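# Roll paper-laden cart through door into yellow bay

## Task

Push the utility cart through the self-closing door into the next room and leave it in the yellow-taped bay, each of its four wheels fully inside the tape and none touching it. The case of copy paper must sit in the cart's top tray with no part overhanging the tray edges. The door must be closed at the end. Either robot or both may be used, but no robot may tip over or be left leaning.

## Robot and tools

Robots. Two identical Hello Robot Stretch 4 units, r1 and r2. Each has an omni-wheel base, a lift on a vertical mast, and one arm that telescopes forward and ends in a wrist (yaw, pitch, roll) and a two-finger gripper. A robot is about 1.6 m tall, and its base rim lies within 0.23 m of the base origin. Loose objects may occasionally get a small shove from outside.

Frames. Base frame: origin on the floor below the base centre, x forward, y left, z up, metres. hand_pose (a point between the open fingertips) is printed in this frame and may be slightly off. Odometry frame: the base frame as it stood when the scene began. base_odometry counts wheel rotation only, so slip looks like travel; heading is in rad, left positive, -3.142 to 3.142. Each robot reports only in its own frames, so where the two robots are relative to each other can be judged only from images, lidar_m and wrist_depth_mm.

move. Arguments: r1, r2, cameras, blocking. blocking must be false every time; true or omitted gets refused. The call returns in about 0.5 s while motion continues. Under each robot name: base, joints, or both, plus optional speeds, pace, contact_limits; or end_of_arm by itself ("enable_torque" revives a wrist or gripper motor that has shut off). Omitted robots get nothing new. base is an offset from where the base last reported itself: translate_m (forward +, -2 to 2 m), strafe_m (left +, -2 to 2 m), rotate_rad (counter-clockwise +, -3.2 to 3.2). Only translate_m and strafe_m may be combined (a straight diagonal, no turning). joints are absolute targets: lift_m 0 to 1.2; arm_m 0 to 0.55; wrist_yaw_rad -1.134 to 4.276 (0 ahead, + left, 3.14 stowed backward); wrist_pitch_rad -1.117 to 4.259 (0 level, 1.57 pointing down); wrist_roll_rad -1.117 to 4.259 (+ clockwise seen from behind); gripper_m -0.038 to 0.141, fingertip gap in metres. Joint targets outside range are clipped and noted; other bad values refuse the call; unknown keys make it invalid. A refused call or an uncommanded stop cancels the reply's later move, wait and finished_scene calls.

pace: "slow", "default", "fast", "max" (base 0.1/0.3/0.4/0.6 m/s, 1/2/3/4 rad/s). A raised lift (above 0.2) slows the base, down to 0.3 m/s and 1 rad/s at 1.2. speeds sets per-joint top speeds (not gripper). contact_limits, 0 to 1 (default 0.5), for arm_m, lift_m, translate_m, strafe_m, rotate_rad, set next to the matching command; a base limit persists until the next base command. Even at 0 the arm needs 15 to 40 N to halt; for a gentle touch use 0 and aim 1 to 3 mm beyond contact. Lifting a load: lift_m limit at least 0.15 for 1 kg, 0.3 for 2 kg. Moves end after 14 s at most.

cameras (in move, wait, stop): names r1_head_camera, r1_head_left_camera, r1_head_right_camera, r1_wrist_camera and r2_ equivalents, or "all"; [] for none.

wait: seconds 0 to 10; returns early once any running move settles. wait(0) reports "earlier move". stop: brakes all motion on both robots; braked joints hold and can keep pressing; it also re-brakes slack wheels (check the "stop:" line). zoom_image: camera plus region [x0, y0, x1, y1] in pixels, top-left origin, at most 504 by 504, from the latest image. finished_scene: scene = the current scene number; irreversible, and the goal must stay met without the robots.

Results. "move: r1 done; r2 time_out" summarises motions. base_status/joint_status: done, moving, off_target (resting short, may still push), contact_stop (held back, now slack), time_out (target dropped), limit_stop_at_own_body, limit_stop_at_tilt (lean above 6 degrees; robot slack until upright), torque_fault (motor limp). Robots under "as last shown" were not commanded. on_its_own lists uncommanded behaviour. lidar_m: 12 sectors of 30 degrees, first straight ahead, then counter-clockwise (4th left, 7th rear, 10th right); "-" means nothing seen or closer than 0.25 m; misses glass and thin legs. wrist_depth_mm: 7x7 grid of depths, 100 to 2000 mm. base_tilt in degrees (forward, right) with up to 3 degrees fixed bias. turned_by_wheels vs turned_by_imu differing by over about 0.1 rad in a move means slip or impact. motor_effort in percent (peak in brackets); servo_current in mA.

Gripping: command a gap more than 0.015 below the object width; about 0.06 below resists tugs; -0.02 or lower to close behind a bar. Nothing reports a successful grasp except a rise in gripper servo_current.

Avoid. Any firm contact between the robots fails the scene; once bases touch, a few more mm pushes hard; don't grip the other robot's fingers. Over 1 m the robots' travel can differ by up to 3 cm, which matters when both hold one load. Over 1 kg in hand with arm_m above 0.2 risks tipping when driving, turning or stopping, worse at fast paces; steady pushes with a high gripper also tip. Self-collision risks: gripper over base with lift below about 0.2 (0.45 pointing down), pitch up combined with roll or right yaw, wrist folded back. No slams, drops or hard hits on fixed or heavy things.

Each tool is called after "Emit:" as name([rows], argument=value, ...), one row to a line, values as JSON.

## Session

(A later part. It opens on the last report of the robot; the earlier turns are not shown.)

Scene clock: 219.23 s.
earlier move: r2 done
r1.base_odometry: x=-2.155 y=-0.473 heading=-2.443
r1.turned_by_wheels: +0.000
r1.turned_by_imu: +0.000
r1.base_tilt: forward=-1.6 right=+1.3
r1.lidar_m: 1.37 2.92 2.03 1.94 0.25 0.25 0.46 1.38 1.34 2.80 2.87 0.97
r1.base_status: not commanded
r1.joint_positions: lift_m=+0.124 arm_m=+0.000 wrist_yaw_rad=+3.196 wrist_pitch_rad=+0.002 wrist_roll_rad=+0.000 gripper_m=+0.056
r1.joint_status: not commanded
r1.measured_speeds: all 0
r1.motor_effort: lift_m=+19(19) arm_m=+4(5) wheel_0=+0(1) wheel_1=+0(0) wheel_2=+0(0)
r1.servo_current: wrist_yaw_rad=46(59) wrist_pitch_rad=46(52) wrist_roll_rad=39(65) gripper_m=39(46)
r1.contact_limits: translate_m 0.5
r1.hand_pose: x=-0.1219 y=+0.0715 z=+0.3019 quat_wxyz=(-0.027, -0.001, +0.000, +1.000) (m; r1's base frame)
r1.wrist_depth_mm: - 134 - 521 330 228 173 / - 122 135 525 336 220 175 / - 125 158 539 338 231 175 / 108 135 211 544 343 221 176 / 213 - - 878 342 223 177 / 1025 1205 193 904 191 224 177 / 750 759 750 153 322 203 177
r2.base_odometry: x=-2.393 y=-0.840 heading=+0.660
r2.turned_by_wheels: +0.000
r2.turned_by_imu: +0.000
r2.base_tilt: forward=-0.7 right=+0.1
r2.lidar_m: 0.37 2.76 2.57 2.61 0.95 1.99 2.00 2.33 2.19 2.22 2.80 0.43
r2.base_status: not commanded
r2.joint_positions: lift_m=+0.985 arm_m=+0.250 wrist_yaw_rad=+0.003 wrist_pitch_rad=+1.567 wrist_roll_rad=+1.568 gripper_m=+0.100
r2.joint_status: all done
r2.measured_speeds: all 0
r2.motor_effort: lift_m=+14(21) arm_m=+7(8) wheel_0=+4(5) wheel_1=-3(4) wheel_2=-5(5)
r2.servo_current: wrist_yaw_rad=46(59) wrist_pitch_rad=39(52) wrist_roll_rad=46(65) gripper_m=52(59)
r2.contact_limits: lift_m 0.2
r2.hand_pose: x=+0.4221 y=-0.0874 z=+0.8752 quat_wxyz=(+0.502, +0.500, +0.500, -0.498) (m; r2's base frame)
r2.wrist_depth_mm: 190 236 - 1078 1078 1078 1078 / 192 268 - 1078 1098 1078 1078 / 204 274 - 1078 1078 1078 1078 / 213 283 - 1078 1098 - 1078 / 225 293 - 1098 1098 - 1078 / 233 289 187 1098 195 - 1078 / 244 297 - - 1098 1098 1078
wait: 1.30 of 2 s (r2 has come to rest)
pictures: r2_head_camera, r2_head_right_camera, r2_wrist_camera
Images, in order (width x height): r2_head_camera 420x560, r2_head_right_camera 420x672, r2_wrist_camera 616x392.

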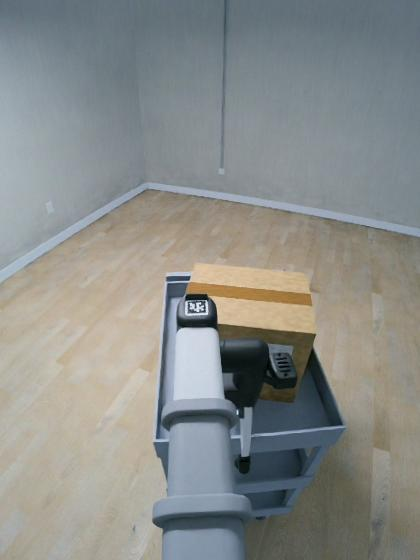

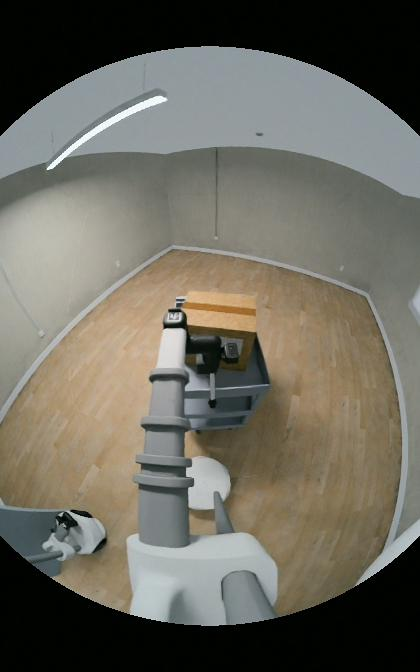

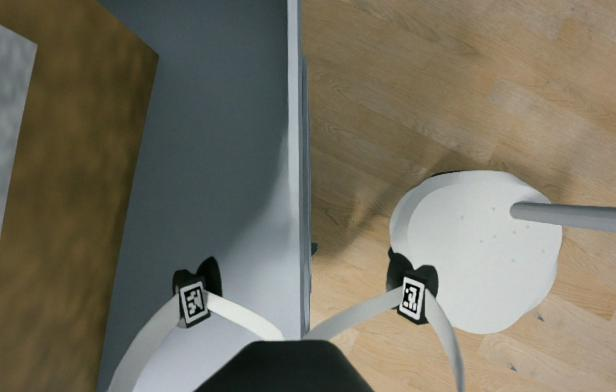

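Emit:
move(blocking=false, r2={"joints":{"lift_m":0.945},"pace":"slow","contact_limits":{"lift_m":0.1}})

Emit:
wait(seconds=1.5, cameras=["r2_head_camera","r2_wrist_camera","r2_head_left_camera"])

Emit:
zoom_image(camera="r2_head_camera", region=[130, 240, 370, 520])

Scene clock: 228.70 s.
move: r2 moving
r1: as last shown
r1.lidar_m: 1.38 2.86 2.04 1.94 0.25 0.25 0.42 1.41 1.34 2.82 2.88 0.98
r1.motor_effort: lift_m=+19(19) arm_m=+4(4) wheel_0=+0(0) wheel_1=+0(0) wheel_2=+0(0)
r1.servo_current: wrist_yaw_rad=52(52) wrist_pitch_rad=39(52) wrist_roll_rad=46(65) gripper_m=39(46)
r1.contact_limits: translate_m 0.5
r1.wrist_depth_mm: - 134 - 525 330 227 173 / - 122 135 535 336 219 174 / - 124 158 539 340 231 175 / 108 135 210 549 342 222 176 / 213 - - 878 343 222 177 / 1025 1205 195 891 190 224 177 / 750 750 750 153 322 203 178
r2.base_odometry: x=-2.393 y=-0.840 heading=+0.660
r2.turned_by_wheels: +0.000
r2.turned_by_imu: +0.000
r2.base_tilt: forward=-0.7 right=+0.0
r2.lidar_m: 0.39 2.76 2.56 2.61 0.98 2.02 1.98 2.31 2.18 2.23 2.84 0.43
r2.base_status: not commanded
r2.joint_positions: lift_m=+0.961 arm_m=+0.250 wrist_yaw_rad=+0.003 wrist_pitch_rad=+1.567 wrist_roll_rad=+1.568 gripper_m=+0.100
r2.joint_status: lift_m moving
r2.measured_speeds: translate_m=+0.000 strafe_m=+0.000 rotate_rad=+0.000 lift_m=-0.082 arm_m=+0.000 wrist_yaw_rad=+0.000 wrist_pitch_rad=+0.000 wrist_roll_rad=+0.000
r2.motor_effort: lift_m=+13(14) arm_m=+7(8) wheel_0=+5(5) wheel_1=-3(4) wheel_2=-5(5)
r2.servo_current: wrist_yaw_rad=46(59) wrist_pitch_rad=39(46) wrist_roll_rad=52(59) gripper_m=52(59)
r2.contact_limits: lift_m 0.1
r2.hand_pose: x=+0.4221 y=-0.0874 z=+0.8505 quat_wxyz=(+0.502, +0.500, +0.500, -0.498) (m; r2's base frame)
r2.wrist_depth_mm: 190 236 - 1060 1060 1078 1060 / 192 258 - 1060 1060 1042 1042 / 204 267 - 1060 1060 1078 1025 / 213 273 - 1060 1078 - 1060 / 225 281 - 1078 1078 - 1042 / 234 279 188 216 195 - 1060 / 244 153 - - 1098 1060 1060
pictures: none

Scene clock: 229.37 s.
earlier move: r2 done
r1.base_odometry: x=-2.155 y=-0.473 heading=-2.443
r1.turned_by_wheels: +0.000
r1.turned_by_imu: +0.000
r1.base_tilt: forward=-1.6 right=+1.3
r1.lidar_m: 1.36 2.90 2.02 1.94 0.25 0.25 0.45 1.38 1.32 2.81 2.87 0.95
r1.base_status: not commanded
r1.joint_positions: lift_m=+0.124 arm_m=+0.000 wrist_yaw_rad=+3.196 wrist_pitch_rad=+0.002 wrist_roll_rad=+0.000 gripper_m=+0.056
r1.joint_status: not commanded
r1.measured_speeds: all 0
r1.motor_effort: lift_m=+19(19) arm_m=+4(4) wheel_0=+0(1) wheel_1=+0(0) wheel_2=+0(0)
r1.servo_current: wrist_yaw_rad=46(72) wrist_pitch_rad=46(52) wrist_roll_rad=59(65) gripper_m=46(46)
r1.contact_limits: translate_m 0.5
r1.hand_pose: x=-0.1219 y=+0.0715 z=+0.3019 quat_wxyz=(-0.027, -0.001, +0.000, +1.000) (m; r1's base frame)
r1.wrist_depth_mm: - 134 - 525 332 228 173 / - 122 134 530 336 219 174 / - 124 158 535 338 231 175 / 108 136 210 544 342 220 177 / 213 - - 878 342 223 177 / 991 1205 193 878 190 224 177 / 759 759 750 153 322 202 177
r2.base_odometry: x=-2.393 y=-0.840 heading=+0.660
r2.turned_by_wheels: +0.000
r2.turned_by_imu: +0.000
r2.base_tilt: forward=-0.7 right=+0.1
r2.lidar_m: 0.40 2.75 2.56 2.61 0.97 2.00 1.99 2.34 2.18 2.25 2.79 0.42
r2.base_status: not commanded
r2.joint_positions: lift_m=+0.945 arm_m=+0.250 wrist_yaw_rad=+0.003 wrist_pitch_rad=+1.567 wrist_roll_rad=+1.568 gripper_m=+0.100
r2.joint_status: all done
r2.measured_speeds: all 0
r2.motor_effort: lift_m=+14(16) arm_m=+7(8) wheel_0=+5(5) wheel_1=-4(4) wheel_2=-5(5)
r2.servo_current: wrist_yaw_rad=46(59) wrist_pitch_rad=39(46) wrist_roll_rad=52(59) gripper_m=52(59)
r2.contact_limits: lift_m 0.1
r2.hand_pose: x=+0.4221 y=-0.0874 z=+0.8352 quat_wxyz=(+0.502, +0.500, +0.500, -0.498) (m; r2's base frame)
r2.wrist_depth_mm: 190 234 - 1042 1042 1042 1042 / 192 251 - 1042 1060 1042 1042 / 203 258 - 1042 1042 1025 1042 / 213 267 - 1042 1042 - 1025 / 225 - - 1060 1060 - - / 233 172 188 197 195 - 1042 / 244 - - - 1060 1042 1042
wait: 0.67 of 1.5 s (r2 has come to rest)
pictures: r2_head_camera, r2_head_left_camera, r2_wrist_camera
Images, in order (width x height): r2_head_camera 420x560, r2_head_left_camera 420x672, r2_wrist_camera 616x392.

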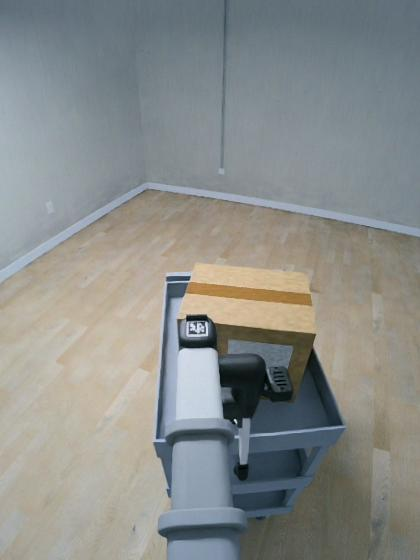

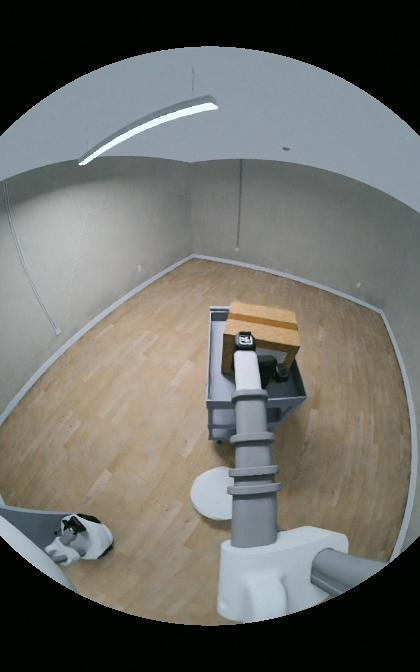

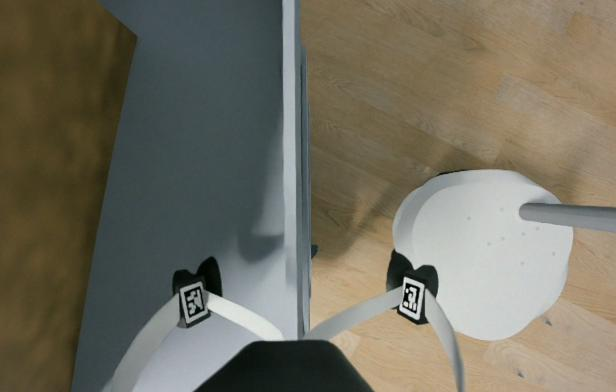

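Scaled by 1.800 from the camera's 420x560 image, which has a finer 1200x1600 frame.

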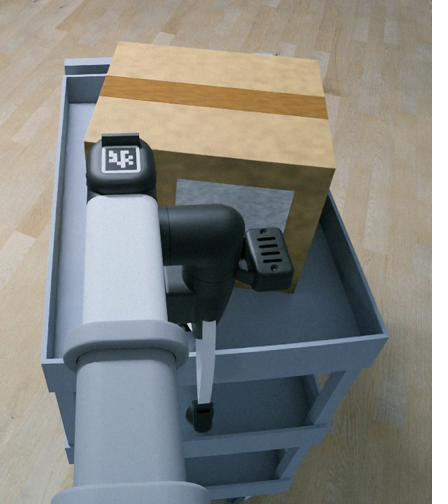

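Emit:
move(blocking=false, r2={"joints":{"lift_m":0.92},"pace":"slow","contact_limits":{"lift_m":0.0}})

Emit:
wait(seconds=1.2)

Emit:
move(blocking=false, r2={"joints":{"gripper_m":-0.035}})

Emit:
wait(seconds=2, cameras=["r2_head_camera","r2_wrist_camera"])

Scene clock: 241.03 s.
move: r2 moving
r1: as last shown
r1.lidar_m: 1.35 2.90 2.04 1.95 0.25 0.25 0.43 1.40 1.33 2.79 2.86 0.98
r1.servo_current: wrist_yaw_rad=46(65) wrist_pitch_rad=39(46) wrist_roll_rad=39(59) gripper_m=39(46)
r1.contact_limits: translate_m 0.5
r1.wrist_depth_mm: - 134 - 525 330 228 172 / - 122 134 530 334 219 174 / - 125 158 535 340 232 175 / 108 135 211 544 343 221 177 / 213 - - 878 343 224 177 / 991 1205 193 878 191 224 177 / 759 759 759 153 322 202 177
r2.base_odometry: x=-2.393 y=-0.840 heading=+0.660
r2.turned_by_wheels: +0.000
r2.turned_by_imu: +0.000
r2.base_tilt: forward=-0.7 right=+0.1
r2.lidar_m: 0.37 2.75 2.57 2.63 0.98 2.00 2.01 2.37 2.18 2.24 2.81 0.42
r2.base_status: not commanded
r2.joint_positions: lift_m=+0.925 arm_m=+0.250 wrist_yaw_rad=+0.003 wrist_pitch_rad=+1.567 wrist_roll_rad=+1.568 gripper_m=+0.100
r2.joint_status: lift_m moving
r2.measured_speeds: translate_m=+0.000 strafe_m=+0.000 rotate_rad=+0.000 lift_m=-0.043 arm_m=+0.000 wrist_yaw_rad=+0.000 wrist_pitch_rad=+0.000 wrist_roll_rad=+0.000
r2.motor_effort: lift_m=+15(15) arm_m=+7(8) wheel_0=+4(5) wheel_1=-4(4) wheel_2=-5(5)
r2.servo_current: wrist_yaw_rad=52(59) wrist_pitch_rad=39(46) wrist_roll_rad=59(59) gripper_m=52(59)
r2.contact_limits: lift_m 0
r2.hand_pose: x=+0.4221 y=-0.0874 z=+0.8143 quat_wxyz=(+0.502, +0.500, +0.500, -0.498) (m; r2's base frame)
r2.wrist_depth_mm: 191 232 - 1025 1008 1008 1042 / 192 240 - 1025 1025 1025 1025 / 204 249 - 1042 1008 1008 1008 / 213 - - 1042 1025 - 1025 / 225 - - 1025 1042 - - / 226 - 189 178 195 - 1025 / 233 - - - 1042 1008 1042
pictures: none

Scene clock: 241.53 s.
earlier move: r2 done
r1.base_odometry: x=-2.155 y=-0.473 heading=-2.443
r1.turned_by_wheels: +0.000
r1.turned_by_imu: +0.000
r1.base_tilt: forward=-1.6 right=+1.3
r1.lidar_m: 1.37 2.89 2.04 1.93 0.25 0.25 0.43 1.40 1.34 2.79 2.87 0.96
r1.base_status: not commanded
r1.joint_positions: lift_m=+0.124 arm_m=+0.000 wrist_yaw_rad=+3.196 wrist_pitch_rad=+0.002 wrist_roll_rad=+0.000 gripper_m=+0.056
r1.joint_status: not commanded
r1.measured_speeds: all 0
r1.motor_effort: lift_m=+19(19) arm_m=+4(4) wheel_0=+0(1) wheel_1=+0(0) wheel_2=+0(0)
r1.servo_current: wrist_yaw_rad=59(78) wrist_pitch_rad=46(46) wrist_roll_rad=26(59) gripper_m=39(46)
r1.contact_limits: translate_m 0.5
r1.hand_pose: x=-0.1219 y=+0.0715 z=+0.3019 quat_wxyz=(-0.027, -0.001, +0.000, +1.000) (m; r1's base frame)
r1.wrist_depth_mm: - 134 - 521 330 228 173 / - 122 135 530 336 219 174 / - 125 158 539 340 231 175 / 108 135 211 539 342 221 176 / 213 - - 891 343 223 177 / 1008 1229 193 891 191 224 178 / 759 750 750 154 322 202 177
r2.base_odometry: x=-2.393 y=-0.840 heading=+0.660
r2.turned_by_wheels: +0.000
r2.turned_by_imu: +0.000
r2.base_tilt: forward=-0.7 right=+0.1
r2.lidar_m: 0.39 2.73 2.56 2.62 0.97 1.98 2.01 2.34 2.17 2.20 2.80 0.43
r2.base_status: not commanded
r2.joint_positions: lift_m=+0.921 arm_m=+0.250 wrist_yaw_rad=+0.003 wrist_pitch_rad=+1.567 wrist_roll_rad=+1.568 gripper_m=+0.100
r2.joint_status: all done
r2.measured_speeds: all 0
r2.motor_effort: lift_m=+9(15) arm_m=+7(8) wheel_0=+5(5) wheel_1=-3(4) wheel_2=-5(5)
r2.servo_current: wrist_yaw_rad=46(59) wrist_pitch_rad=39(46) wrist_roll_rad=52(59) gripper_m=59(59)
r2.contact_limits: lift_m 0
r2.hand_pose: x=+0.4221 y=-0.0874 z=+0.8105 quat_wxyz=(+0.502, +0.500, +0.500, -0.498) (m; r2's base frame)
r2.wrist_depth_mm: 187 232 - 1025 1025 1008 1008 / 191 239 - 1042 1042 1025 1008 / 202 247 - 1025 1025 1025 1008 / 212 - - 1042 1042 - 991 / 221 - - 1042 1025 - - / 223 163 190 176 195 - 1025 / 230 - - - 1042 1008 1008
wait: 0.50 of 1.2 s (r2 has come to rest)
pictures: none

Scene clock: 242.03 s.
move: r2 moving
r1: as last shown
r1.base_tilt: forward=-1.6 right=+1.2
r1.lidar_m: 1.39 2.91 2.06 1.92 0.25 0.25 0.47 1.38 1.34 2.80 2.87 0.93
r1.servo_current: wrist_yaw_rad=59(65) wrist_pitch_rad=46(46) wrist_roll_rad=52(59) gripper_m=46(46)
r1.contact_limits: translate_m 0.5
r1.wrist_depth_mm: - 134 - 525 330 227 173 / - 122 134 530 338 220 174 / - 124 158 539 338 231 175 / 108 136 211 549 342 221 176 / 213 - - 878 342 224 177 / 991 1229 193 878 190 224 177 / 750 750 759 154 319 202 177
r2.base_odometry: x=-2.393 y=-0.840 heading=+0.660
r2.turned_by_wheels: +0.000
r2.turned_by_imu: +0.000
r2.base_tilt: forward=-0.7 right=+0.0
r2.lidar_m: 0.41 2.76 2.55 2.61 0.98 1.98 2.02 2.34 2.19 2.24 2.78 0.44
r2.base_status: not commanded
r2.joint_positions: lift_m=+0.921 arm_m=+0.250 wrist_yaw_rad=+0.003 wrist_pitch_rad=+1.567 wrist_roll_rad=+1.568 gripper_m=+0.083
r2.joint_status: gripper_m moving
r2.measured_speeds: all 0
r2.motor_effort: lift_m=+9(9) arm_m=+7(7) wheel_0=+4(5) wheel_1=-4(4) wheel_2=-5(5)
r2.servo_current: wrist_yaw_rad=46(59) wrist_pitch_rad=46(46) wrist_roll_rad=52(52) gripper_m=124(124)
r2.contact_limits: lift_m 0
r2.hand_pose: x=+0.4221 y=-0.0874 z=+0.8105 quat_wxyz=(+0.502, +0.500, +0.500, -0.498) (m; r2's base frame)
r2.wrist_depth_mm: 186 229 - 1025 1025 1025 1025 / 189 243 - 1042 1008 1025 1008 / 202 248 - 1025 1025 1025 1025 / 205 - - - 1025 - 1025 / 213 - - 1025 1042 - - / 223 - 193 176 188 - 1025 / 228 - - - 1042 1025 1025
pictures: none

Scene clock: 243.57 s.
earlier move: r2 done
r1.base_odometry: x=-2.155 y=-0.473 heading=-2.443
r1.turned_by_wheels: +0.000
r1.turned_by_imu: +0.000
r1.base_tilt: forward=-1.6 right=+1.3
r1.lidar_m: 1.38 2.91 2.01 1.95 0.25 0.25 0.44 1.40 1.34 2.80 2.88 0.97
r1.base_status: not commanded
r1.joint_positions: lift_m=+0.124 arm_m=+0.000 wrist_yaw_rad=+3.196 wrist_pitch_rad=+0.002 wrist_roll_rad=+0.000 gripper_m=+0.056
r1.joint_status: not commanded
r1.measured_speeds: all 0
r1.motor_effort: lift_m=+19(19) arm_m=+4(5) wheel_0=+0(1) wheel_1=+0(0) wheel_2=+0(0)
r1.servo_current: wrist_yaw_rad=52(65) wrist_pitch_rad=39(52) wrist_roll_rad=46(59) gripper_m=46(46)
r1.contact_limits: translate_m 0.5
r1.hand_pose: x=-0.1219 y=+0.0715 z=+0.3019 quat_wxyz=(-0.027, -0.001, +0.000, +1.000) (m; r1's base frame)
r1.wrist_depth_mm: - 135 - 521 330 227 173 / - 122 135 535 336 219 174 / - 125 158 539 340 231 175 / 107 135 211 544 343 221 177 / 213 - - 878 343 224 177 / 991 1229 194 891 191 224 177 / 759 759 759 153 324 204 177
r2.base_odometry: x=-2.393 y=-0.840 heading=+0.660
r2.turned_by_wheels: +0.000
r2.turned_by_imu: +0.000
r2.base_tilt: forward=-0.7 right=+0.1
r2.lidar_m: 0.38 2.75 2.57 2.63 0.96 1.99 2.02 2.33 2.18 2.22 2.81 0.42
r2.base_status: not commanded
r2.joint_positions: lift_m=+0.920 arm_m=+0.250 wrist_yaw_rad=+0.003 wrist_pitch_rad=+1.567 wrist_roll_rad=+1.568 gripper_m=-0.033
r2.joint_status: all done
r2.measured_speeds: all 0
r2.motor_effort: lift_m=+17(18) arm_m=+6(7) wheel_0=+5(5) wheel_1=-3(4) wheel_2=-4(5)
r2.servo_current: wrist_yaw_rad=46(59) wrist_pitch_rad=46(46) wrist_roll_rad=46(59) gripper_m=143(247)
r2.contact_limits: lift_m 0
r2.hand_pose: x=+0.4222 y=-0.0874 z=+0.8098 quat_wxyz=(+0.502, +0.500, +0.500, -0.498) (m; r2's base frame)
r2.wrist_depth_mm: 188 229 - 1025 1008 1008 1008 / 190 240 - 1008 1025 1008 1025 / 201 - - 1008 1025 1025 1025 / 211 - - 1025 1042 - 1025 / 220 - - 203 1042 - - / 223 - 180 189 178 - 1008 / 230 - - - - - 1025
wait: 1.53 of 2 s (r2 has come to rest)
pictures: r2_head_camera, r2_wrist_camera
Images, in order (width x height): r2_head_camera 420x560, r2_wrist_camera 616x392.

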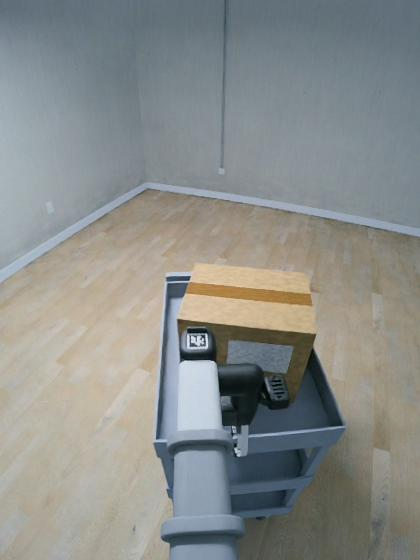

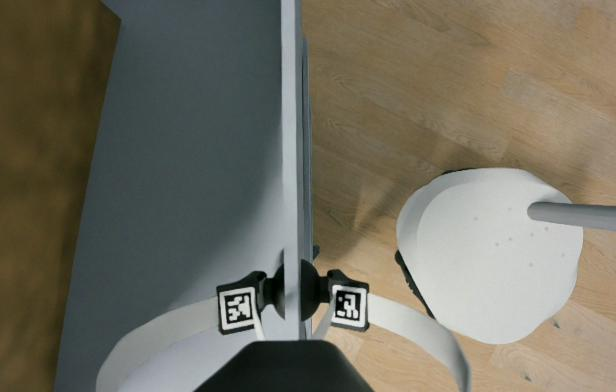

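Emit:
move(blocking=false, r2={"base":{"rotate_rad":-0.27},"pace":"slow"})

Emit:
wait(seconds=2, cameras=["r2_head_camera","r2_wrist_camera"])

Scene clock: 264.70 s.
move: r2 moving
r1: as last shown
r1.lidar_m: 1.37 2.90 2.05 1.93 0.25 0.25 0.45 1.40 1.34 2.80 2.87 0.94
r1.motor_effort: lift_m=+19(19) arm_m=+4(4) wheel_0=+0(1) wheel_1=+0(0) wheel_2=+0(0)
r1.servo_current: wrist_yaw_rad=59(65) wrist_pitch_rad=39(46) wrist_roll_rad=52(65) gripper_m=46(46)
r1.contact_limits: translate_m 0.5
r1.wrist_depth_mm: - 135 - 525 332 228 173 / - 122 134 525 334 219 174 / - 125 158 539 338 231 175 / 108 135 211 544 342 220 176 / 214 - - 866 345 223 177 / 1008 1205 194 878 191 223 177 / 750 741 750 153 322 202 178
r2.base_odometry: x=-2.393 y=-0.840 heading=+0.536
r2.turned_by_wheels: -0.124
r2.turned_by_imu: -0.119
r2.base_tilt: forward=-0.7 right=+0.1
r2.lidar_m: 0.38 0.40 2.55 2.59 0.97 1.01 1.96 2.38 2.16 2.18 2.62 0.46
r2.base_status: rotate_rad moving
r2.joint_positions: lift_m=+0.920 arm_m=+0.250 wrist_yaw_rad=+0.003 wrist_pitch_rad=+1.567 wrist_roll_rad=+1.568 gripper_m=-0.033
r2.joint_status: not commanded
r2.measured_speeds: translate_m=+0.000 strafe_m=+0.001 rotate_rad=-0.485 lift_m=+0.000 arm_m=+0.000 wrist_yaw_rad=+0.000 wrist_pitch_rad=+0.000 wrist_roll_rad=+0.000
r2.motor_effort: lift_m=+18(18) arm_m=+6(6) wheel_0=+13(19) wheel_1=+9(9) wheel_2=+15(16)
r2.servo_current: wrist_yaw_rad=33(59) wrist_pitch_rad=46(46) wrist_roll_rad=46(52) gripper_m=130(143)
r2.contact_limits: lift_m 0
r2.hand_pose: x=+0.4222 y=-0.0874 z=+0.8098 quat_wxyz=(+0.502, +0.500, +0.500, -0.498) (m; r2's base frame)
r2.wrist_depth_mm: - - - 1025 1008 1008 991 / 204 - - 1025 1025 1008 1008 / 214 - - 1025 1008 1042 1008 / 210 - - 1025 1025 - 1025 / 212 - - 1008 1025 - - / 213 - 181 189 170 - 1025 / 225 - - - - - 1025
pictures: none

Scene clock: 265.53 s.
earlier move: r2 done
r1.base_odometry: x=-2.155 y=-0.473 heading=-2.443
r1.turned_by_wheels: +0.000
r1.turned_by_imu: +0.000
r1.base_tilt: forward=-1.6 right=+1.2
r1.lidar_m: 1.42 2.90 2.05 1.95 0.25 0.25 0.41 1.39 1.33 2.80 2.86 0.96
r1.base_status: not commanded
r1.joint_positions: lift_m=+0.124 arm_m=+0.000 wrist_yaw_rad=+3.196 wrist_pitch_rad=+0.002 wrist_roll_rad=+0.000 gripper_m=+0.056
r1.joint_status: not commanded
r1.measured_speeds: all 0
r1.motor_effort: lift_m=+19(19) arm_m=+4(4) wheel_0=+0(1) wheel_1=+0(0) wheel_2=+0(0)
r1.servo_current: wrist_yaw_rad=59(65) wrist_pitch_rad=46(52) wrist_roll_rad=65(65) gripper_m=46(52)
r1.contact_limits: translate_m 0.5
r1.hand_pose: x=-0.1219 y=+0.0715 z=+0.3019 quat_wxyz=(-0.027, -0.001, +0.000, +1.000) (m; r1's base frame)
r1.wrist_depth_mm: - 134 - 525 330 227 173 / - 122 135 530 336 219 175 / - 125 158 539 340 231 175 / 108 135 210 544 342 221 176 / 213 - - 878 343 222 177 / 1008 1205 194 904 191 224 177 / 750 759 750 153 325 202 178
r2.base_odometry: x=-2.393 y=-0.840 heading=+0.392
r2.turned_by_wheels: -0.144
r2.turned_by_imu: -0.140
r2.base_tilt: forward=-0.7 right=+0.1
r2.lidar_m: 0.34 0.36 2.59 2.56 1.00 0.99 2.00 2.20 2.20 2.19 2.41 0.46
r2.base_status: done
r2.joint_positions: lift_m=+0.920 arm_m=+0.250 wrist_yaw_rad=+0.003 wrist_pitch_rad=+1.567 wrist_roll_rad=+1.568 gripper_m=-0.033
r2.joint_status: not commanded
r2.measured_speeds: all 0
r2.motor_effort: lift_m=+18(18) arm_m=+5(6) wheel_0=+7(19) wheel_1=+5(9) wheel_2=+10(16)
r2.servo_current: wrist_yaw_rad=46(65) wrist_pitch_rad=46(46) wrist_roll_rad=59(59) gripper_m=130(143)
r2.contact_limits: lift_m 0
r2.hand_pose: x=+0.4222 y=-0.0874 z=+0.8098 quat_wxyz=(+0.502, +0.500, +0.500, -0.498) (m; r2's base frame)
r2.wrist_depth_mm: - - 1025 1025 1008 1008 991 / - - 239 1008 1008 1008 1008 / 233 - - 1025 1042 991 1008 / 233 - - 1008 1025 - 991 / 227 - - 559 1025 - - / 218 - 180 185 174 - 1008 / 212 138 - - 1025 1025 1008
wait: 0.83 of 2 s (r2 has come to rest)
pictures: r2_head_camera, r2_wrist_camera
Images, in order (width x height): r2_head_camera 420x560, r2_wrist_camera 616x392.

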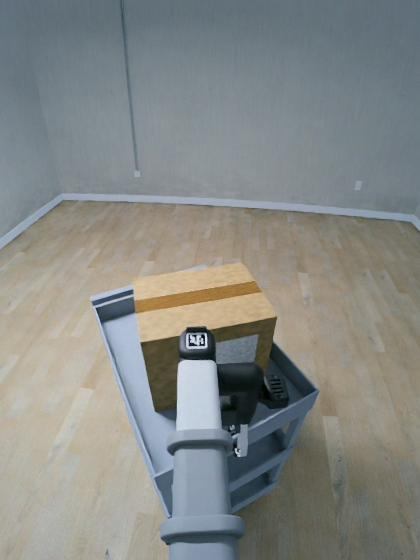

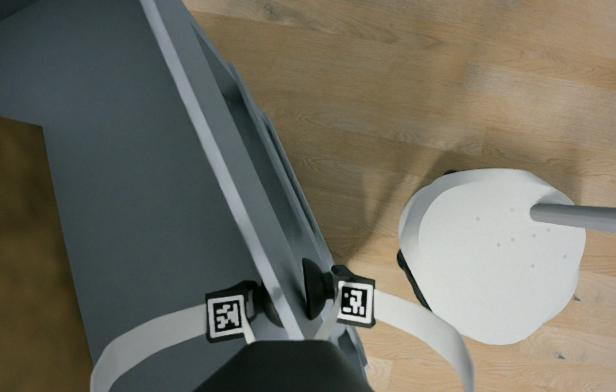

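Emit:
move(blocking=false, r2={"base":{"translate_m":-0.5,"strafe_m":-0.22},"pace":"slow"})

Emit:
wait(seconds=7, cameras=["r2_head_camera","r2_wrist_camera","r1_head_right_camera","r2_head_left_camera"])

Scene clock: 273.23 s.
move: r2 moving
r1: as last shown
r1.lidar_m: 1.44 2.94 2.05 1.94 0.25 0.25 0.42 1.41 1.33 2.80 2.86 0.94
r1.motor_effort: lift_m=+19(19) arm_m=+4(5) wheel_0=+0(1) wheel_1=+0(0) wheel_2=+0(0)
r1.servo_current: wrist_yaw_rad=46(59) wrist_pitch_rad=39(46) wrist_roll_rad=52(72) gripper_m=39(46)
r1.contact_limits: translate_m 0.5
r1.wrist_depth_mm: - 135 - 525 332 227 173 / - 122 135 530 334 221 174 / - 125 158 535 336 231 175 / 108 135 210 549 342 220 176 / 213 - - 878 345 223 177 / 1008 1205 193 878 191 224 177 / 750 750 759 153 322 203 178
r2.base_odometry: x=-2.402 y=-0.850 heading=+0.393
r2.turned_by_wheels: +0.001
r2.turned_by_imu: +0.002
r2.base_tilt: forward=-0.6 right=+0.1
r2.lidar_m: 0.34 0.35 2.60 2.57 0.98 0.96 1.99 2.18 2.19 2.17 2.40 0.46
r2.base_status: translate_m moving; strafe_m moving
r2.joint_positions: lift_m=+0.920 arm_m=+0.250 wrist_yaw_rad=+0.004 wrist_pitch_rad=+1.564 wrist_roll_rad=+1.568 gripper_m=-0.033
r2.joint_status: not commanded
r2.measured_speeds: translate_m=-0.049 strafe_m=-0.021 rotate_rad=+0.000 lift_m=+0.000 arm_m=+0.000 wrist_yaw_rad=+0.011 wrist_pitch_rad=-0.018 wrist_roll_rad=+0.000
r2.motor_effort: lift_m=+18(18) arm_m=+3(5) wheel_0=+4(8) wheel_1=-5(7) wheel_2=+18(18)
r2.servo_current: wrist_yaw_rad=46(59) wrist_pitch_rad=52(52) wrist_roll_rad=46(59) gripper_m=130(130)
r2.contact_limits: lift_m 0
r2.hand_pose: x=+0.4232 y=-0.0874 z=+0.8098 quat_wxyz=(+0.503, +0.500, +0.500, -0.497) (m; r2's base frame)
r2.wrist_depth_mm: - - 1008 1042 1008 1008 991 / - - 496 1008 1008 991 991 / 240 - - 1025 1025 991 991 / 236 - 172 1025 1008 - 991 / 230 - 172 878 1008 - - / 222 - 180 186 176 - 1008 / 219 144 - - - 1025 1008
pictures: none

Scene clock: 279.40 s.
earlier move: r2 done
r1.base_odometry: x=-2.155 y=-0.473 heading=-2.443
r1.turned_by_wheels: +0.000
r1.turned_by_imu: +0.000
r1.base_tilt: forward=-1.6 right=+1.3
r1.lidar_m: 4.84 2.90 2.03 1.93 0.25 0.25 0.43 1.43 1.32 2.80 0.83 1.13
r1.base_status: not commanded
r1.joint_positions: lift_m=+0.124 arm_m=+0.000 wrist_yaw_rad=+3.196 wrist_pitch_rad=+0.002 wrist_roll_rad=+0.000 gripper_m=+0.056
r1.joint_status: not commanded
r1.measured_speeds: all 0
r1.motor_effort: lift_m=+19(19) arm_m=+4(5) wheel_0=+0(1) wheel_1=+0(0) wheel_2=+0(0)
r1.servo_current: wrist_yaw_rad=46(72) wrist_pitch_rad=39(52) wrist_roll_rad=46(72) gripper_m=33(46)
r1.contact_limits: translate_m 0.5
r1.hand_pose: x=-0.1219 y=+0.0715 z=+0.3019 quat_wxyz=(-0.027, -0.001, +0.000, +1.000) (m; r1's base frame)
r1.wrist_depth_mm: - 134 - 525 330 227 173 / - 122 135 539 336 219 174 / - 125 158 535 340 232 175 / 108 135 210 549 343 221 176 / 213 - - 878 342 223 177 / 1008 1229 193 904 191 224 177 / 750 759 750 153 324 202 177
r2.base_odometry: x=-2.770 y=-1.234 heading=+0.392
r2.turned_by_wheels: -0.001
r2.turned_by_imu: -0.001
r2.base_tilt: forward=-0.7 right=+0.1
r2.lidar_m: 0.40 3.53 2.89 0.90 0.84 1.72 1.53 1.68 1.91 1.85 2.09 0.44
r2.base_status: done
r2.joint_positions: lift_m=+0.920 arm_m=+0.250 wrist_yaw_rad=+0.006 wrist_pitch_rad=+1.561 wrist_roll_rad=+1.568 gripper_m=-0.033
r2.joint_status: not commanded
r2.measured_speeds: all 0
r2.motor_effort: lift_m=+18(18) arm_m=-3(5) wheel_0=-7(12) wheel_1=-5(9) wheel_2=+7(22)
r2.servo_current: wrist_yaw_rad=52(65) wrist_pitch_rad=59(59) wrist_roll_rad=46(59) gripper_m=124(137)
r2.contact_limits: lift_m 0
r2.hand_pose: x=+0.4242 y=-0.0874 z=+0.8098 quat_wxyz=(+0.505, +0.500, +0.500, -0.495) (m; r2's base frame)
r2.wrist_depth_mm: 192 - - 1008 1025 1008 991 / 192 242 - 1025 1025 1008 1008 / 206 - - 1042 1008 1008 1008 / 213 - - 1025 1025 - 1008 / 213 - - 208 1025 - - / 220 - 183 185 170 - 991 / 224 - - - - - 1008
wait: 6.17 of 7 s (r2 has come to rest)
pictures: r1_head_right_camera, r2_head_camera, r2_head_left_camera, r2_wrist_camera
Images, in order (width x height): r1_head_right_camera 420x672, r2_head_camera 420x560, r2_head_left_camera 420x672, r2_wrist_camera 616x392.

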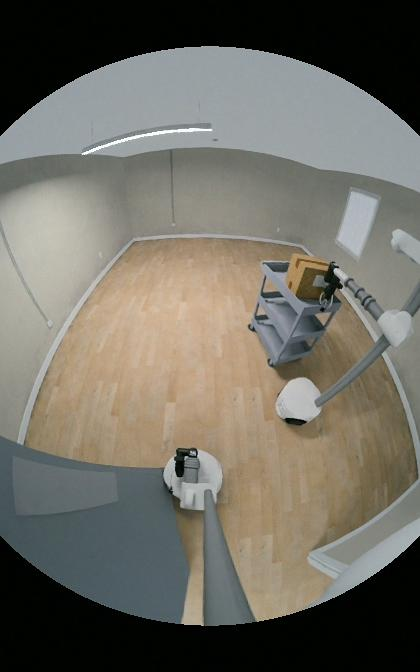

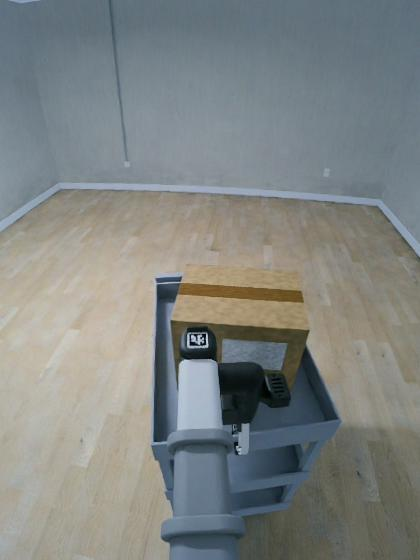

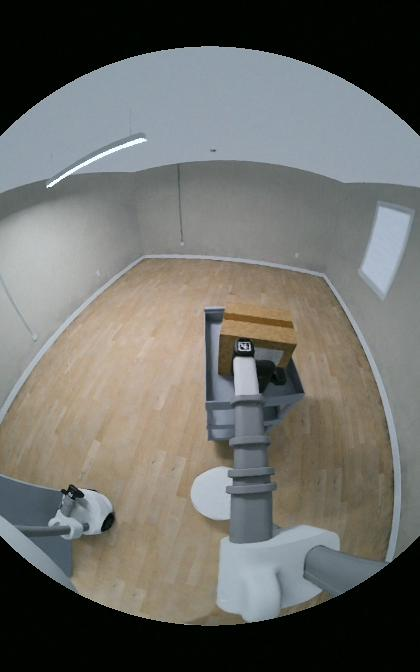

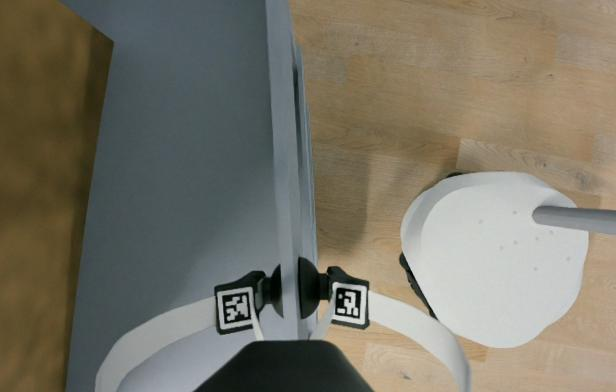

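Emit:
move(blocking=false, r2={"base":{"rotate_rad":-0.22},"pace":"slow"})

Emit:
wait(seconds=2)

Emit:
move(blocking=false, r2={"base":{"translate_m":-0.35},"pace":"slow"})

Emit:
wait(seconds=5)

Emit:
move(blocking=false, r2={"base":{"rotate_rad":-0.18},"pace":"slow"}, cameras=["r2_wrist_camera"])

Emit:
wait(seconds=2, cameras=["r2_head_camera","r2_wrist_camera","r1_head_right_camera","r2_head_left_camera"])

Scene clock: 298.10 s.
move: r2 moving
r1: as last shown
r1.lidar_m: 4.84 2.92 2.04 1.92 0.25 0.25 0.43 1.39 1.32 2.80 0.84 1.02
r1.motor_effort: lift_m=+19(19) arm_m=+4(4) wheel_0=+0(1) wheel_1=+0(0) wheel_2=+0(0)
r1.servo_current: wrist_yaw_rad=65(65) wrist_pitch_rad=33(46) wrist_roll_rad=52(72) gripper_m=39(46)
r1.contact_limits: translate_m 0.5
r1.wrist_depth_mm: - 135 - 525 330 227 173 / - 122 134 530 334 219 174 / - 124 158 539 340 231 176 / 107 135 210 549 342 221 176 / 214 - - 878 343 223 176 / 1008 1229 194 891 191 224 177 / 750 741 750 153 322 202 177
r2.base_odometry: x=-2.770 y=-1.234 heading=+0.269
r2.turned_by_wheels: -0.123
r2.turned_by_imu: -0.118
r2.base_tilt: forward=-0.7 right=+0.0
r2.lidar_m: 0.39 0.40 2.95 2.87 0.86 1.52 1.52 1.62 1.93 1.86 2.00 0.45
r2.base_status: rotate_rad moving
r2.joint_positions: lift_m=+0.920 arm_m=+0.250 wrist_yaw_rad=+0.006 wrist_pitch_rad=+1.561 wrist_roll_rad=+1.568 gripper_m=-0.033
r2.joint_status: not commanded
r2.measured_speeds: translate_m=+0.000 strafe_m=+0.001 rotate_rad=-0.467 lift_m=+0.000 arm_m=+0.000 wrist_yaw_rad=+0.000 wrist_pitch_rad=+0.000 wrist_roll_rad=+0.000
r2.motor_effort: lift_m=+18(18) arm_m=+5(5) wheel_0=+13(18) wheel_1=+7(9) wheel_2=+17(17)
r2.servo_current: wrist_yaw_rad=46(65) wrist_pitch_rad=52(59) wrist_roll_rad=33(65) gripper_m=124(124)
r2.contact_limits: lift_m 0
r2.hand_pose: x=+0.4242 y=-0.0874 z=+0.8098 quat_wxyz=(+0.505, +0.500, +0.500, -0.495) (m; r2's base frame)
r2.wrist_depth_mm: - - 178 1025 1008 1008 991 / 204 - - 1025 1008 1008 1008 / 214 - - 1025 1025 991 991 / 218 - - 1042 1025 - 759 / 210 - - 1042 1025 - - / 211 160 181 187 176 - 1025 / 221 145 - - - 1008 1008
pictures: none

Scene clock: 298.90 s.
earlier move: r2 done
r1.base_odometry: x=-2.155 y=-0.473 heading=-2.443
r1.turned_by_wheels: +0.000
r1.turned_by_imu: +0.000
r1.base_tilt: forward=-1.6 right=+1.3
r1.lidar_m: 4.81 2.86 2.03 1.95 0.25 0.25 0.43 1.40 1.33 2.82 0.85 1.01
r1.base_status: not commanded
r1.joint_positions: lift_m=+0.124 arm_m=+0.000 wrist_yaw_rad=+3.196 wrist_pitch_rad=+0.002 wrist_roll_rad=+0.000 gripper_m=+0.056
r1.joint_status: not commanded
r1.measured_speeds: all 0
r1.motor_effort: lift_m=+19(19) arm_m=+5(5) wheel_0=+0(1) wheel_1=+0(0) wheel_2=+0(0)
r1.servo_current: wrist_yaw_rad=59(65) wrist_pitch_rad=46(52) wrist_roll_rad=52(72) gripper_m=39(46)
r1.contact_limits: translate_m 0.5
r1.hand_pose: x=-0.1219 y=+0.0715 z=+0.3019 quat_wxyz=(-0.027, -0.001, +0.000, +1.000) (m; r1's base frame)
r1.wrist_depth_mm: - 134 - 521 329 227 172 / - 122 134 535 334 219 174 / - 125 158 535 338 231 175 / 107 136 210 544 342 222 176 / 213 - - 866 342 224 177 / 1025 1205 195 904 190 224 177 / 750 750 750 153 320 201 177
r2.base_odometry: x=-2.771 y=-1.234 heading=+0.172
r2.turned_by_wheels: -0.097
r2.turned_by_imu: -0.094
r2.base_tilt: forward=-0.7 right=+0.1
r2.lidar_m: 0.34 0.34 3.02 2.87 0.88 1.43 1.50 1.55 2.01 1.88 1.94 0.43
r2.base_status: done
r2.joint_positions: lift_m=+0.920 arm_m=+0.250 wrist_yaw_rad=+0.002 wrist_pitch_rad=+1.574 wrist_roll_rad=+1.568 gripper_m=-0.033
r2.joint_status: not commanded
r2.measured_speeds: all 0
r2.motor_effort: lift_m=+18(18) arm_m=+6(6) wheel_0=+0(18) wheel_1=+5(9) wheel_2=-2(17)
r2.servo_current: wrist_yaw_rad=52(65) wrist_pitch_rad=39(59) wrist_roll_rad=52(65) gripper_m=124(130)
r2.contact_limits: lift_m 0
r2.hand_pose: x=+0.4202 y=-0.0874 z=+0.8098 quat_wxyz=(+0.500, +0.498, +0.502, -0.500) (m; r2's base frame)
r2.wrist_depth_mm: - - - 1008 1008 1025 1025 / - - - 1025 1042 1042 1042 / 198 - - 1025 1042 1042 1042 / 206 - - 1042 1025 - 1042 / 201 - - 201 1025 - 1060 / 190 234 183 196 180 - 1060 / 191 226 - - 1042 1025 1042
wait: 0.80 of 2 s (r2 has come to rest)
pictures: none

Scene clock: 299.40 s.
move: r2 moving
r1: as last shown
r1.lidar_m: 4.82 2.90 2.02 1.95 0.26 0.25 0.43 1.39 1.30 2.79 0.82 1.19
r1.motor_effort: lift_m=+19(19) arm_m=+4(4) wheel_0=+0(1) wheel_1=+0(0) wheel_2=+0(0)
r1.servo_current: wrist_yaw_rad=65(65) wrist_pitch_rad=39(46) wrist_roll_rad=59(65) gripper_m=39(46)
r1.contact_limits: translate_m 0.5
r1.wrist_depth_mm: - 134 - 525 329 228 173 / - 121 134 530 334 220 174 / - 125 158 539 340 231 175 / 108 135 210 549 340 222 176 / 214 - - 866 343 223 177 / 1025 1205 195 891 191 224 177 / 750 750 750 153 322 203 177
r2.base_odometry: x=-2.783 y=-1.236 heading=+0.172
r2.turned_by_wheels: +0.000
r2.turned_by_imu: +0.000
r2.base_tilt: forward=-0.7 right=+0.1
r2.lidar_m: 0.36 0.35 3.02 2.86 0.83 1.42 1.50 1.53 2.01 1.88 1.94 0.46
r2.base_status: translate_m moving
r2.joint_positions: lift_m=+0.920 arm_m=+0.250 wrist_yaw_rad=+0.002 wrist_pitch_rad=+1.572 wrist_roll_rad=+1.568 gripper_m=-0.033
r2.joint_status: not commanded
r2.measured_speeds: translate_m=-0.048 strafe_m=-0.001 rotate_rad=+0.000 lift_m=+0.000 arm_m=+0.000 wrist_yaw_rad=+0.000 wrist_pitch_rad=-0.018 wrist_roll_rad=+0.000
r2.motor_effort: lift_m=+18(18) arm_m=+5(6) wheel_0=-2(3) wheel_1=-6(6) wheel_2=+11(12)
r2.servo_current: wrist_yaw_rad=46(52) wrist_pitch_rad=39(46) wrist_roll_rad=52(52) gripper_m=124(124)
r2.contact_limits: lift_m 0
r2.hand_pose: x=+0.4206 y=-0.0874 z=+0.8098 quat_wxyz=(+0.501, +0.499, +0.501, -0.499) (m; r2's base frame)
r2.wrist_depth_mm: - - 205 1025 1025 1025 1008 / - - - 1025 1008 1008 1008 / 208 - - 1025 1008 1025 1025 / 215 - - 1025 1008 - 1008 / 204 - - 559 1025 - - / 207 244 181 196 177 - 1025 / 204 238 - - 1042 1025 1025
pictures: none

Scene clock: 303.70 s.
earlier move: r2 done
r1.base_odometry: x=-2.155 y=-0.473 heading=-2.443
r1.turned_by_wheels: +0.000
r1.turned_by_imu: +0.000
r1.base_tilt: forward=-1.6 right=+1.3
r1.lidar_m: 4.83 2.89 2.03 1.95 0.25 0.25 0.44 1.40 1.34 0.70 0.71 1.09
r1.base_status: not commanded
r1.joint_positions: lift_m=+0.124 arm_m=+0.000 wrist_yaw_rad=+3.196 wrist_pitch_rad=+0.002 wrist_roll_rad=+0.000 gripper_m=+0.056
r1.joint_status: not commanded
r1.measured_speeds: all 0
r1.motor_effort: lift_m=+19(19) arm_m=+4(5) wheel_0=+0(1) wheel_1=+0(0) wheel_2=+0(0)
r1.servo_current: wrist_yaw_rad=39(72) wrist_pitch_rad=39(52) wrist_roll_rad=39(65) gripper_m=39(46)
r1.contact_limits: translate_m 0.5
r1.hand_pose: x=-0.1219 y=+0.0715 z=+0.3019 quat_wxyz=(-0.027, -0.001, +0.000, +1.000) (m; r1's base frame)
r1.wrist_depth_mm: - 134 - 525 329 227 173 / - 122 134 525 334 220 174 / - 125 158 544 340 231 175 / 108 136 211 554 343 223 176 / 213 - - 878 343 222 177 / 1025 1205 193 891 191 223 177 / 759 741 759 153 322 203 178
r2.base_odometry: x=-3.115 y=-1.294 heading=+0.171
r2.turned_by_wheels: -0.001
r2.turned_by_imu: -0.001
r2.base_tilt: forward=-0.6 right=+0.1
r2.lidar_m: 0.39 4.27 3.01 0.72 0.73 1.37 1.16 1.20 1.59 1.90 1.94 0.41
r2.base_status: done
r2.joint_positions: lift_m=+0.920 arm_m=+0.250 wrist_yaw_rad=+0.001 wrist_pitch_rad=+1.564 wrist_roll_rad=+1.570 gripper_m=-0.033
r2.joint_status: not commanded
r2.measured_speeds: all 0
r2.motor_effort: lift_m=+18(18) arm_m=-4(6) wheel_0=-7(14) wheel_1=-7(9) wheel_2=+4(17)
r2.servo_current: wrist_yaw_rad=52(65) wrist_pitch_rad=52(59) wrist_roll_rad=46(72) gripper_m=124(130)
r2.contact_limits: lift_m 0
r2.hand_pose: x=+0.4230 y=-0.0874 z=+0.8098 quat_wxyz=(+0.502, +0.501, +0.499, -0.498) (m; r2's base frame)
r2.wrist_depth_mm: 145 196 - - 1008 991 1008 / 160 211 - - 1025 1025 1008 / 174 225 - - 1025 1008 991 / 201 245 - - 1025 - 809 / 223 - - 197 1042 - - / 233 - 181 187 177 - 1025 / - - - - 1042 1008 1008
wait: 4.30 of 5 s (r2 has come to rest)
pictures: none

Scene clock: 304.20 s.
move: r2 moving
r1: as last shown
r1.lidar_m: 4.83 2.90 2.05 1.94 0.25 0.25 0.42 1.37 1.29 0.69 0.70 1.13
r1.motor_effort: lift_m=+19(19) arm_m=+4(4) wheel_0=+0(1) wheel_1=+0(0) wheel_2=+0(0)
r1.servo_current: wrist_yaw_rad=46(59) wrist_pitch_rad=46(46) wrist_roll_rad=46(59) gripper_m=46(52)
r1.contact_limits: translate_m 0.5
r1.wrist_depth_mm: - 135 - 530 332 227 173 / - 122 135 530 336 219 174 / - 125 158 539 340 232 175 / 108 135 210 549 342 221 177 / 213 - - 878 342 223 177 / 1008 1229 195 891 191 224 177 / 732 759 741 153 322 202 177
r2.base_odometry: x=-3.115 y=-1.294 heading=+0.053
r2.turned_by_wheels: -0.118
r2.turned_by_imu: -0.114
r2.base_tilt: forward=-0.7 right=+0.0
r2.lidar_m: 0.41 0.48 3.16 0.73 0.70 1.27 1.15 1.17 1.46 1.89 1.92 0.42
r2.base_status: rotate_rad moving
r2.joint_positions: lift_m=+0.920 arm_m=+0.250 wrist_yaw_rad=+0.001 wrist_pitch_rad=+1.564 wrist_roll_rad=+1.570 gripper_m=-0.033
r2.joint_status: not commanded
r2.measured_speeds: translate_m=+0.000 strafe_m=+0.000 rotate_rad=-0.368 lift_m=+0.000 arm_m=+0.000 wrist_yaw_rad=+0.000 wrist_pitch_rad=+0.000 wrist_roll_rad=+0.000
r2.motor_effort: lift_m=+18(18) arm_m=+4(4) wheel_0=+10(15) wheel_1=+8(8) wheel_2=+11(13)
r2.servo_current: wrist_yaw_rad=46(59) wrist_pitch_rad=39(52) wrist_roll_rad=52(52) gripper_m=117(130)
r2.contact_limits: lift_m 0
r2.hand_pose: x=+0.4229 y=-0.0874 z=+0.8098 quat_wxyz=(+0.502, +0.501, +0.499, -0.498) (m; r2's base frame)
r2.wrist_depth_mm: 145 - - - 1025 1008 1008 / 158 211 - - 1008 1008 1008 / 172 224 - - 1008 1008 991 / 184 235 - - 1008 - 798 / 200 - - - 1025 - - / 219 - 180 198 177 - 1042 / 226 - - - - 1042 1025
pictures: r2_wrist_camera
Images, in order (width x height): r2_wrist_camera 616x392.

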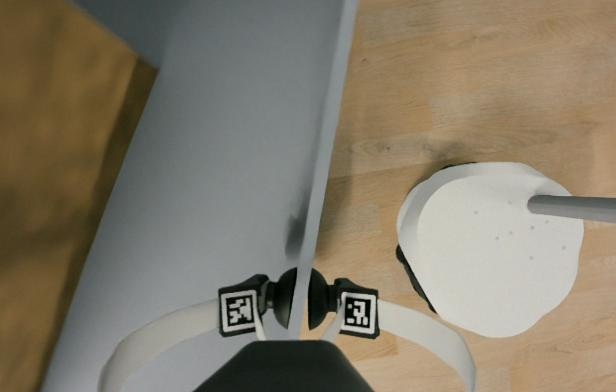

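Scene clock: 304.83 s.
earlier move: r2 done
r1.base_odometry: x=-2.155 y=-0.473 heading=-2.443
r1.turned_by_wheels: +0.000
r1.turned_by_imu: +0.000
r1.base_tilt: forward=-1.6 right=+1.3
r1.lidar_m: 4.82 2.89 2.05 1.94 0.25 0.25 0.43 1.41 1.33 0.72 0.71 1.18
r1.base_status: not commanded
r1.joint_positions: lift_m=+0.124 arm_m=+0.000 wrist_yaw_rad=+3.196 wrist_pitch_rad=+0.002 wrist_roll_rad=+0.000 gripper_m=+0.056
r1.joint_status: not commanded
r1.measured_speeds: all 0
r1.motor_effort: lift_m=+19(19) arm_m=+4(5) wheel_0=-1(1) wheel_1=+0(0) wheel_2=+0(0)
r1.servo_current: wrist_yaw_rad=52(65) wrist_pitch_rad=39(52) wrist_roll_rad=59(65) gripper_m=46(52)
r1.contact_limits: translate_m 0.5
r1.hand_pose: x=-0.1219 y=+0.0715 z=+0.3019 quat_wxyz=(-0.027, -0.001, +0.000, +1.000) (m; r1's base frame)
r1.wrist_depth_mm: - 134 - 525 330 227 173 / - 122 134 535 336 219 174 / - 125 158 539 340 232 175 / 107 135 210 549 342 221 176 / 213 - - 878 342 222 177 / 1008 1205 194 891 191 224 178 / 750 759 750 153 320 203 177
r2.base_odometry: x=-3.115 y=-1.294 heading=-0.008
r2.turned_by_wheels: -0.061
r2.turned_by_imu: -0.060
r2.base_tilt: forward=-0.7 right=+0.1
r2.lidar_m: 0.39 0.42 3.25 0.87 0.71 1.24 1.17 1.16 1.40 1.90 1.90 0.41
r2.base_status: done
r2.joint_positions: lift_m=+0.920 arm_m=+0.250 wrist_yaw_rad=+0.001 wrist_pitch_rad=+1.571 wrist_roll_rad=+1.570 gripper_m=-0.033
r2.joint_status: not commanded
r2.measured_speeds: all 0
r2.motor_effort: lift_m=+18(18) arm_m=+5(5) wheel_0=+4(15) wheel_1=+5(8) wheel_2=+2(13)
r2.servo_current: wrist_yaw_rad=52(59) wrist_pitch_rad=39(52) wrist_roll_rad=46(59) gripper_m=124(130)
r2.contact_limits: lift_m 0
r2.hand_pose: x=+0.4209 y=-0.0874 z=+0.8098 quat_wxyz=(+0.500, +0.500, +0.500, -0.500) (m; r2's base frame)
r2.wrist_depth_mm: - - - - 1008 1025 1025 / 163 219 - - 1008 1025 1008 / 176 224 - - 1025 1025 1042 / 176 236 - - 1025 - 1025 / 191 - - - 1025 - 1042 / 197 - 183 187 177 - 1042 / 214 - - - 1042 1042 1025
wait: 0.63 of 2 s (r2 has come to rest)
pictures: r1_head_right_camera, r2_head_camera, r2_head_left_camera, r2_wrist_camera
Images, in order (width x height): r1_head_right_camera 420x672, r2_head_camera 420x560, r2_head_left_camera 420x672, r2_wrist_camera 616x392.

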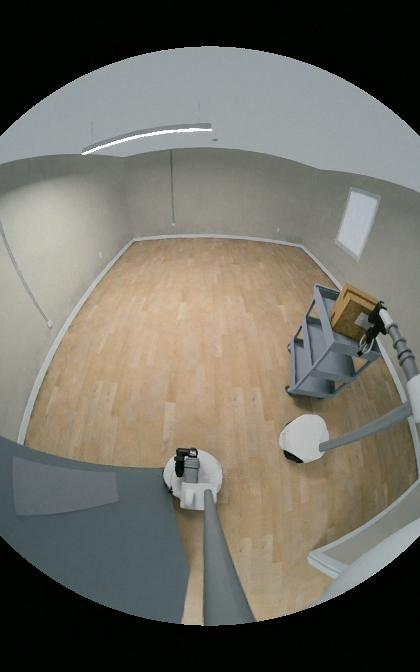

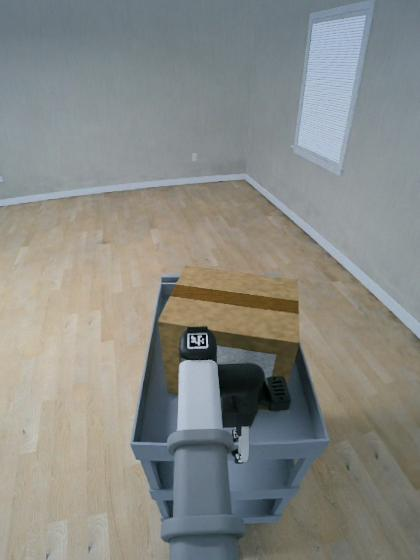

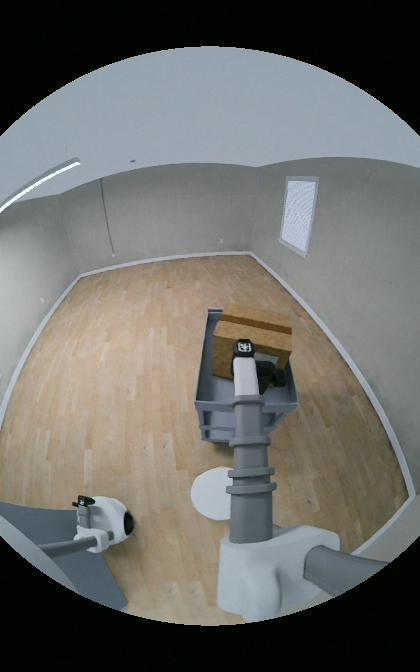

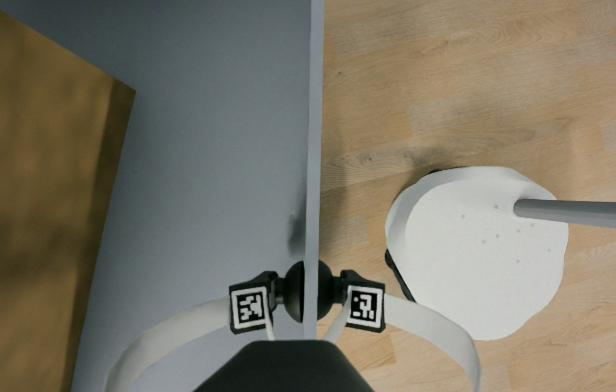

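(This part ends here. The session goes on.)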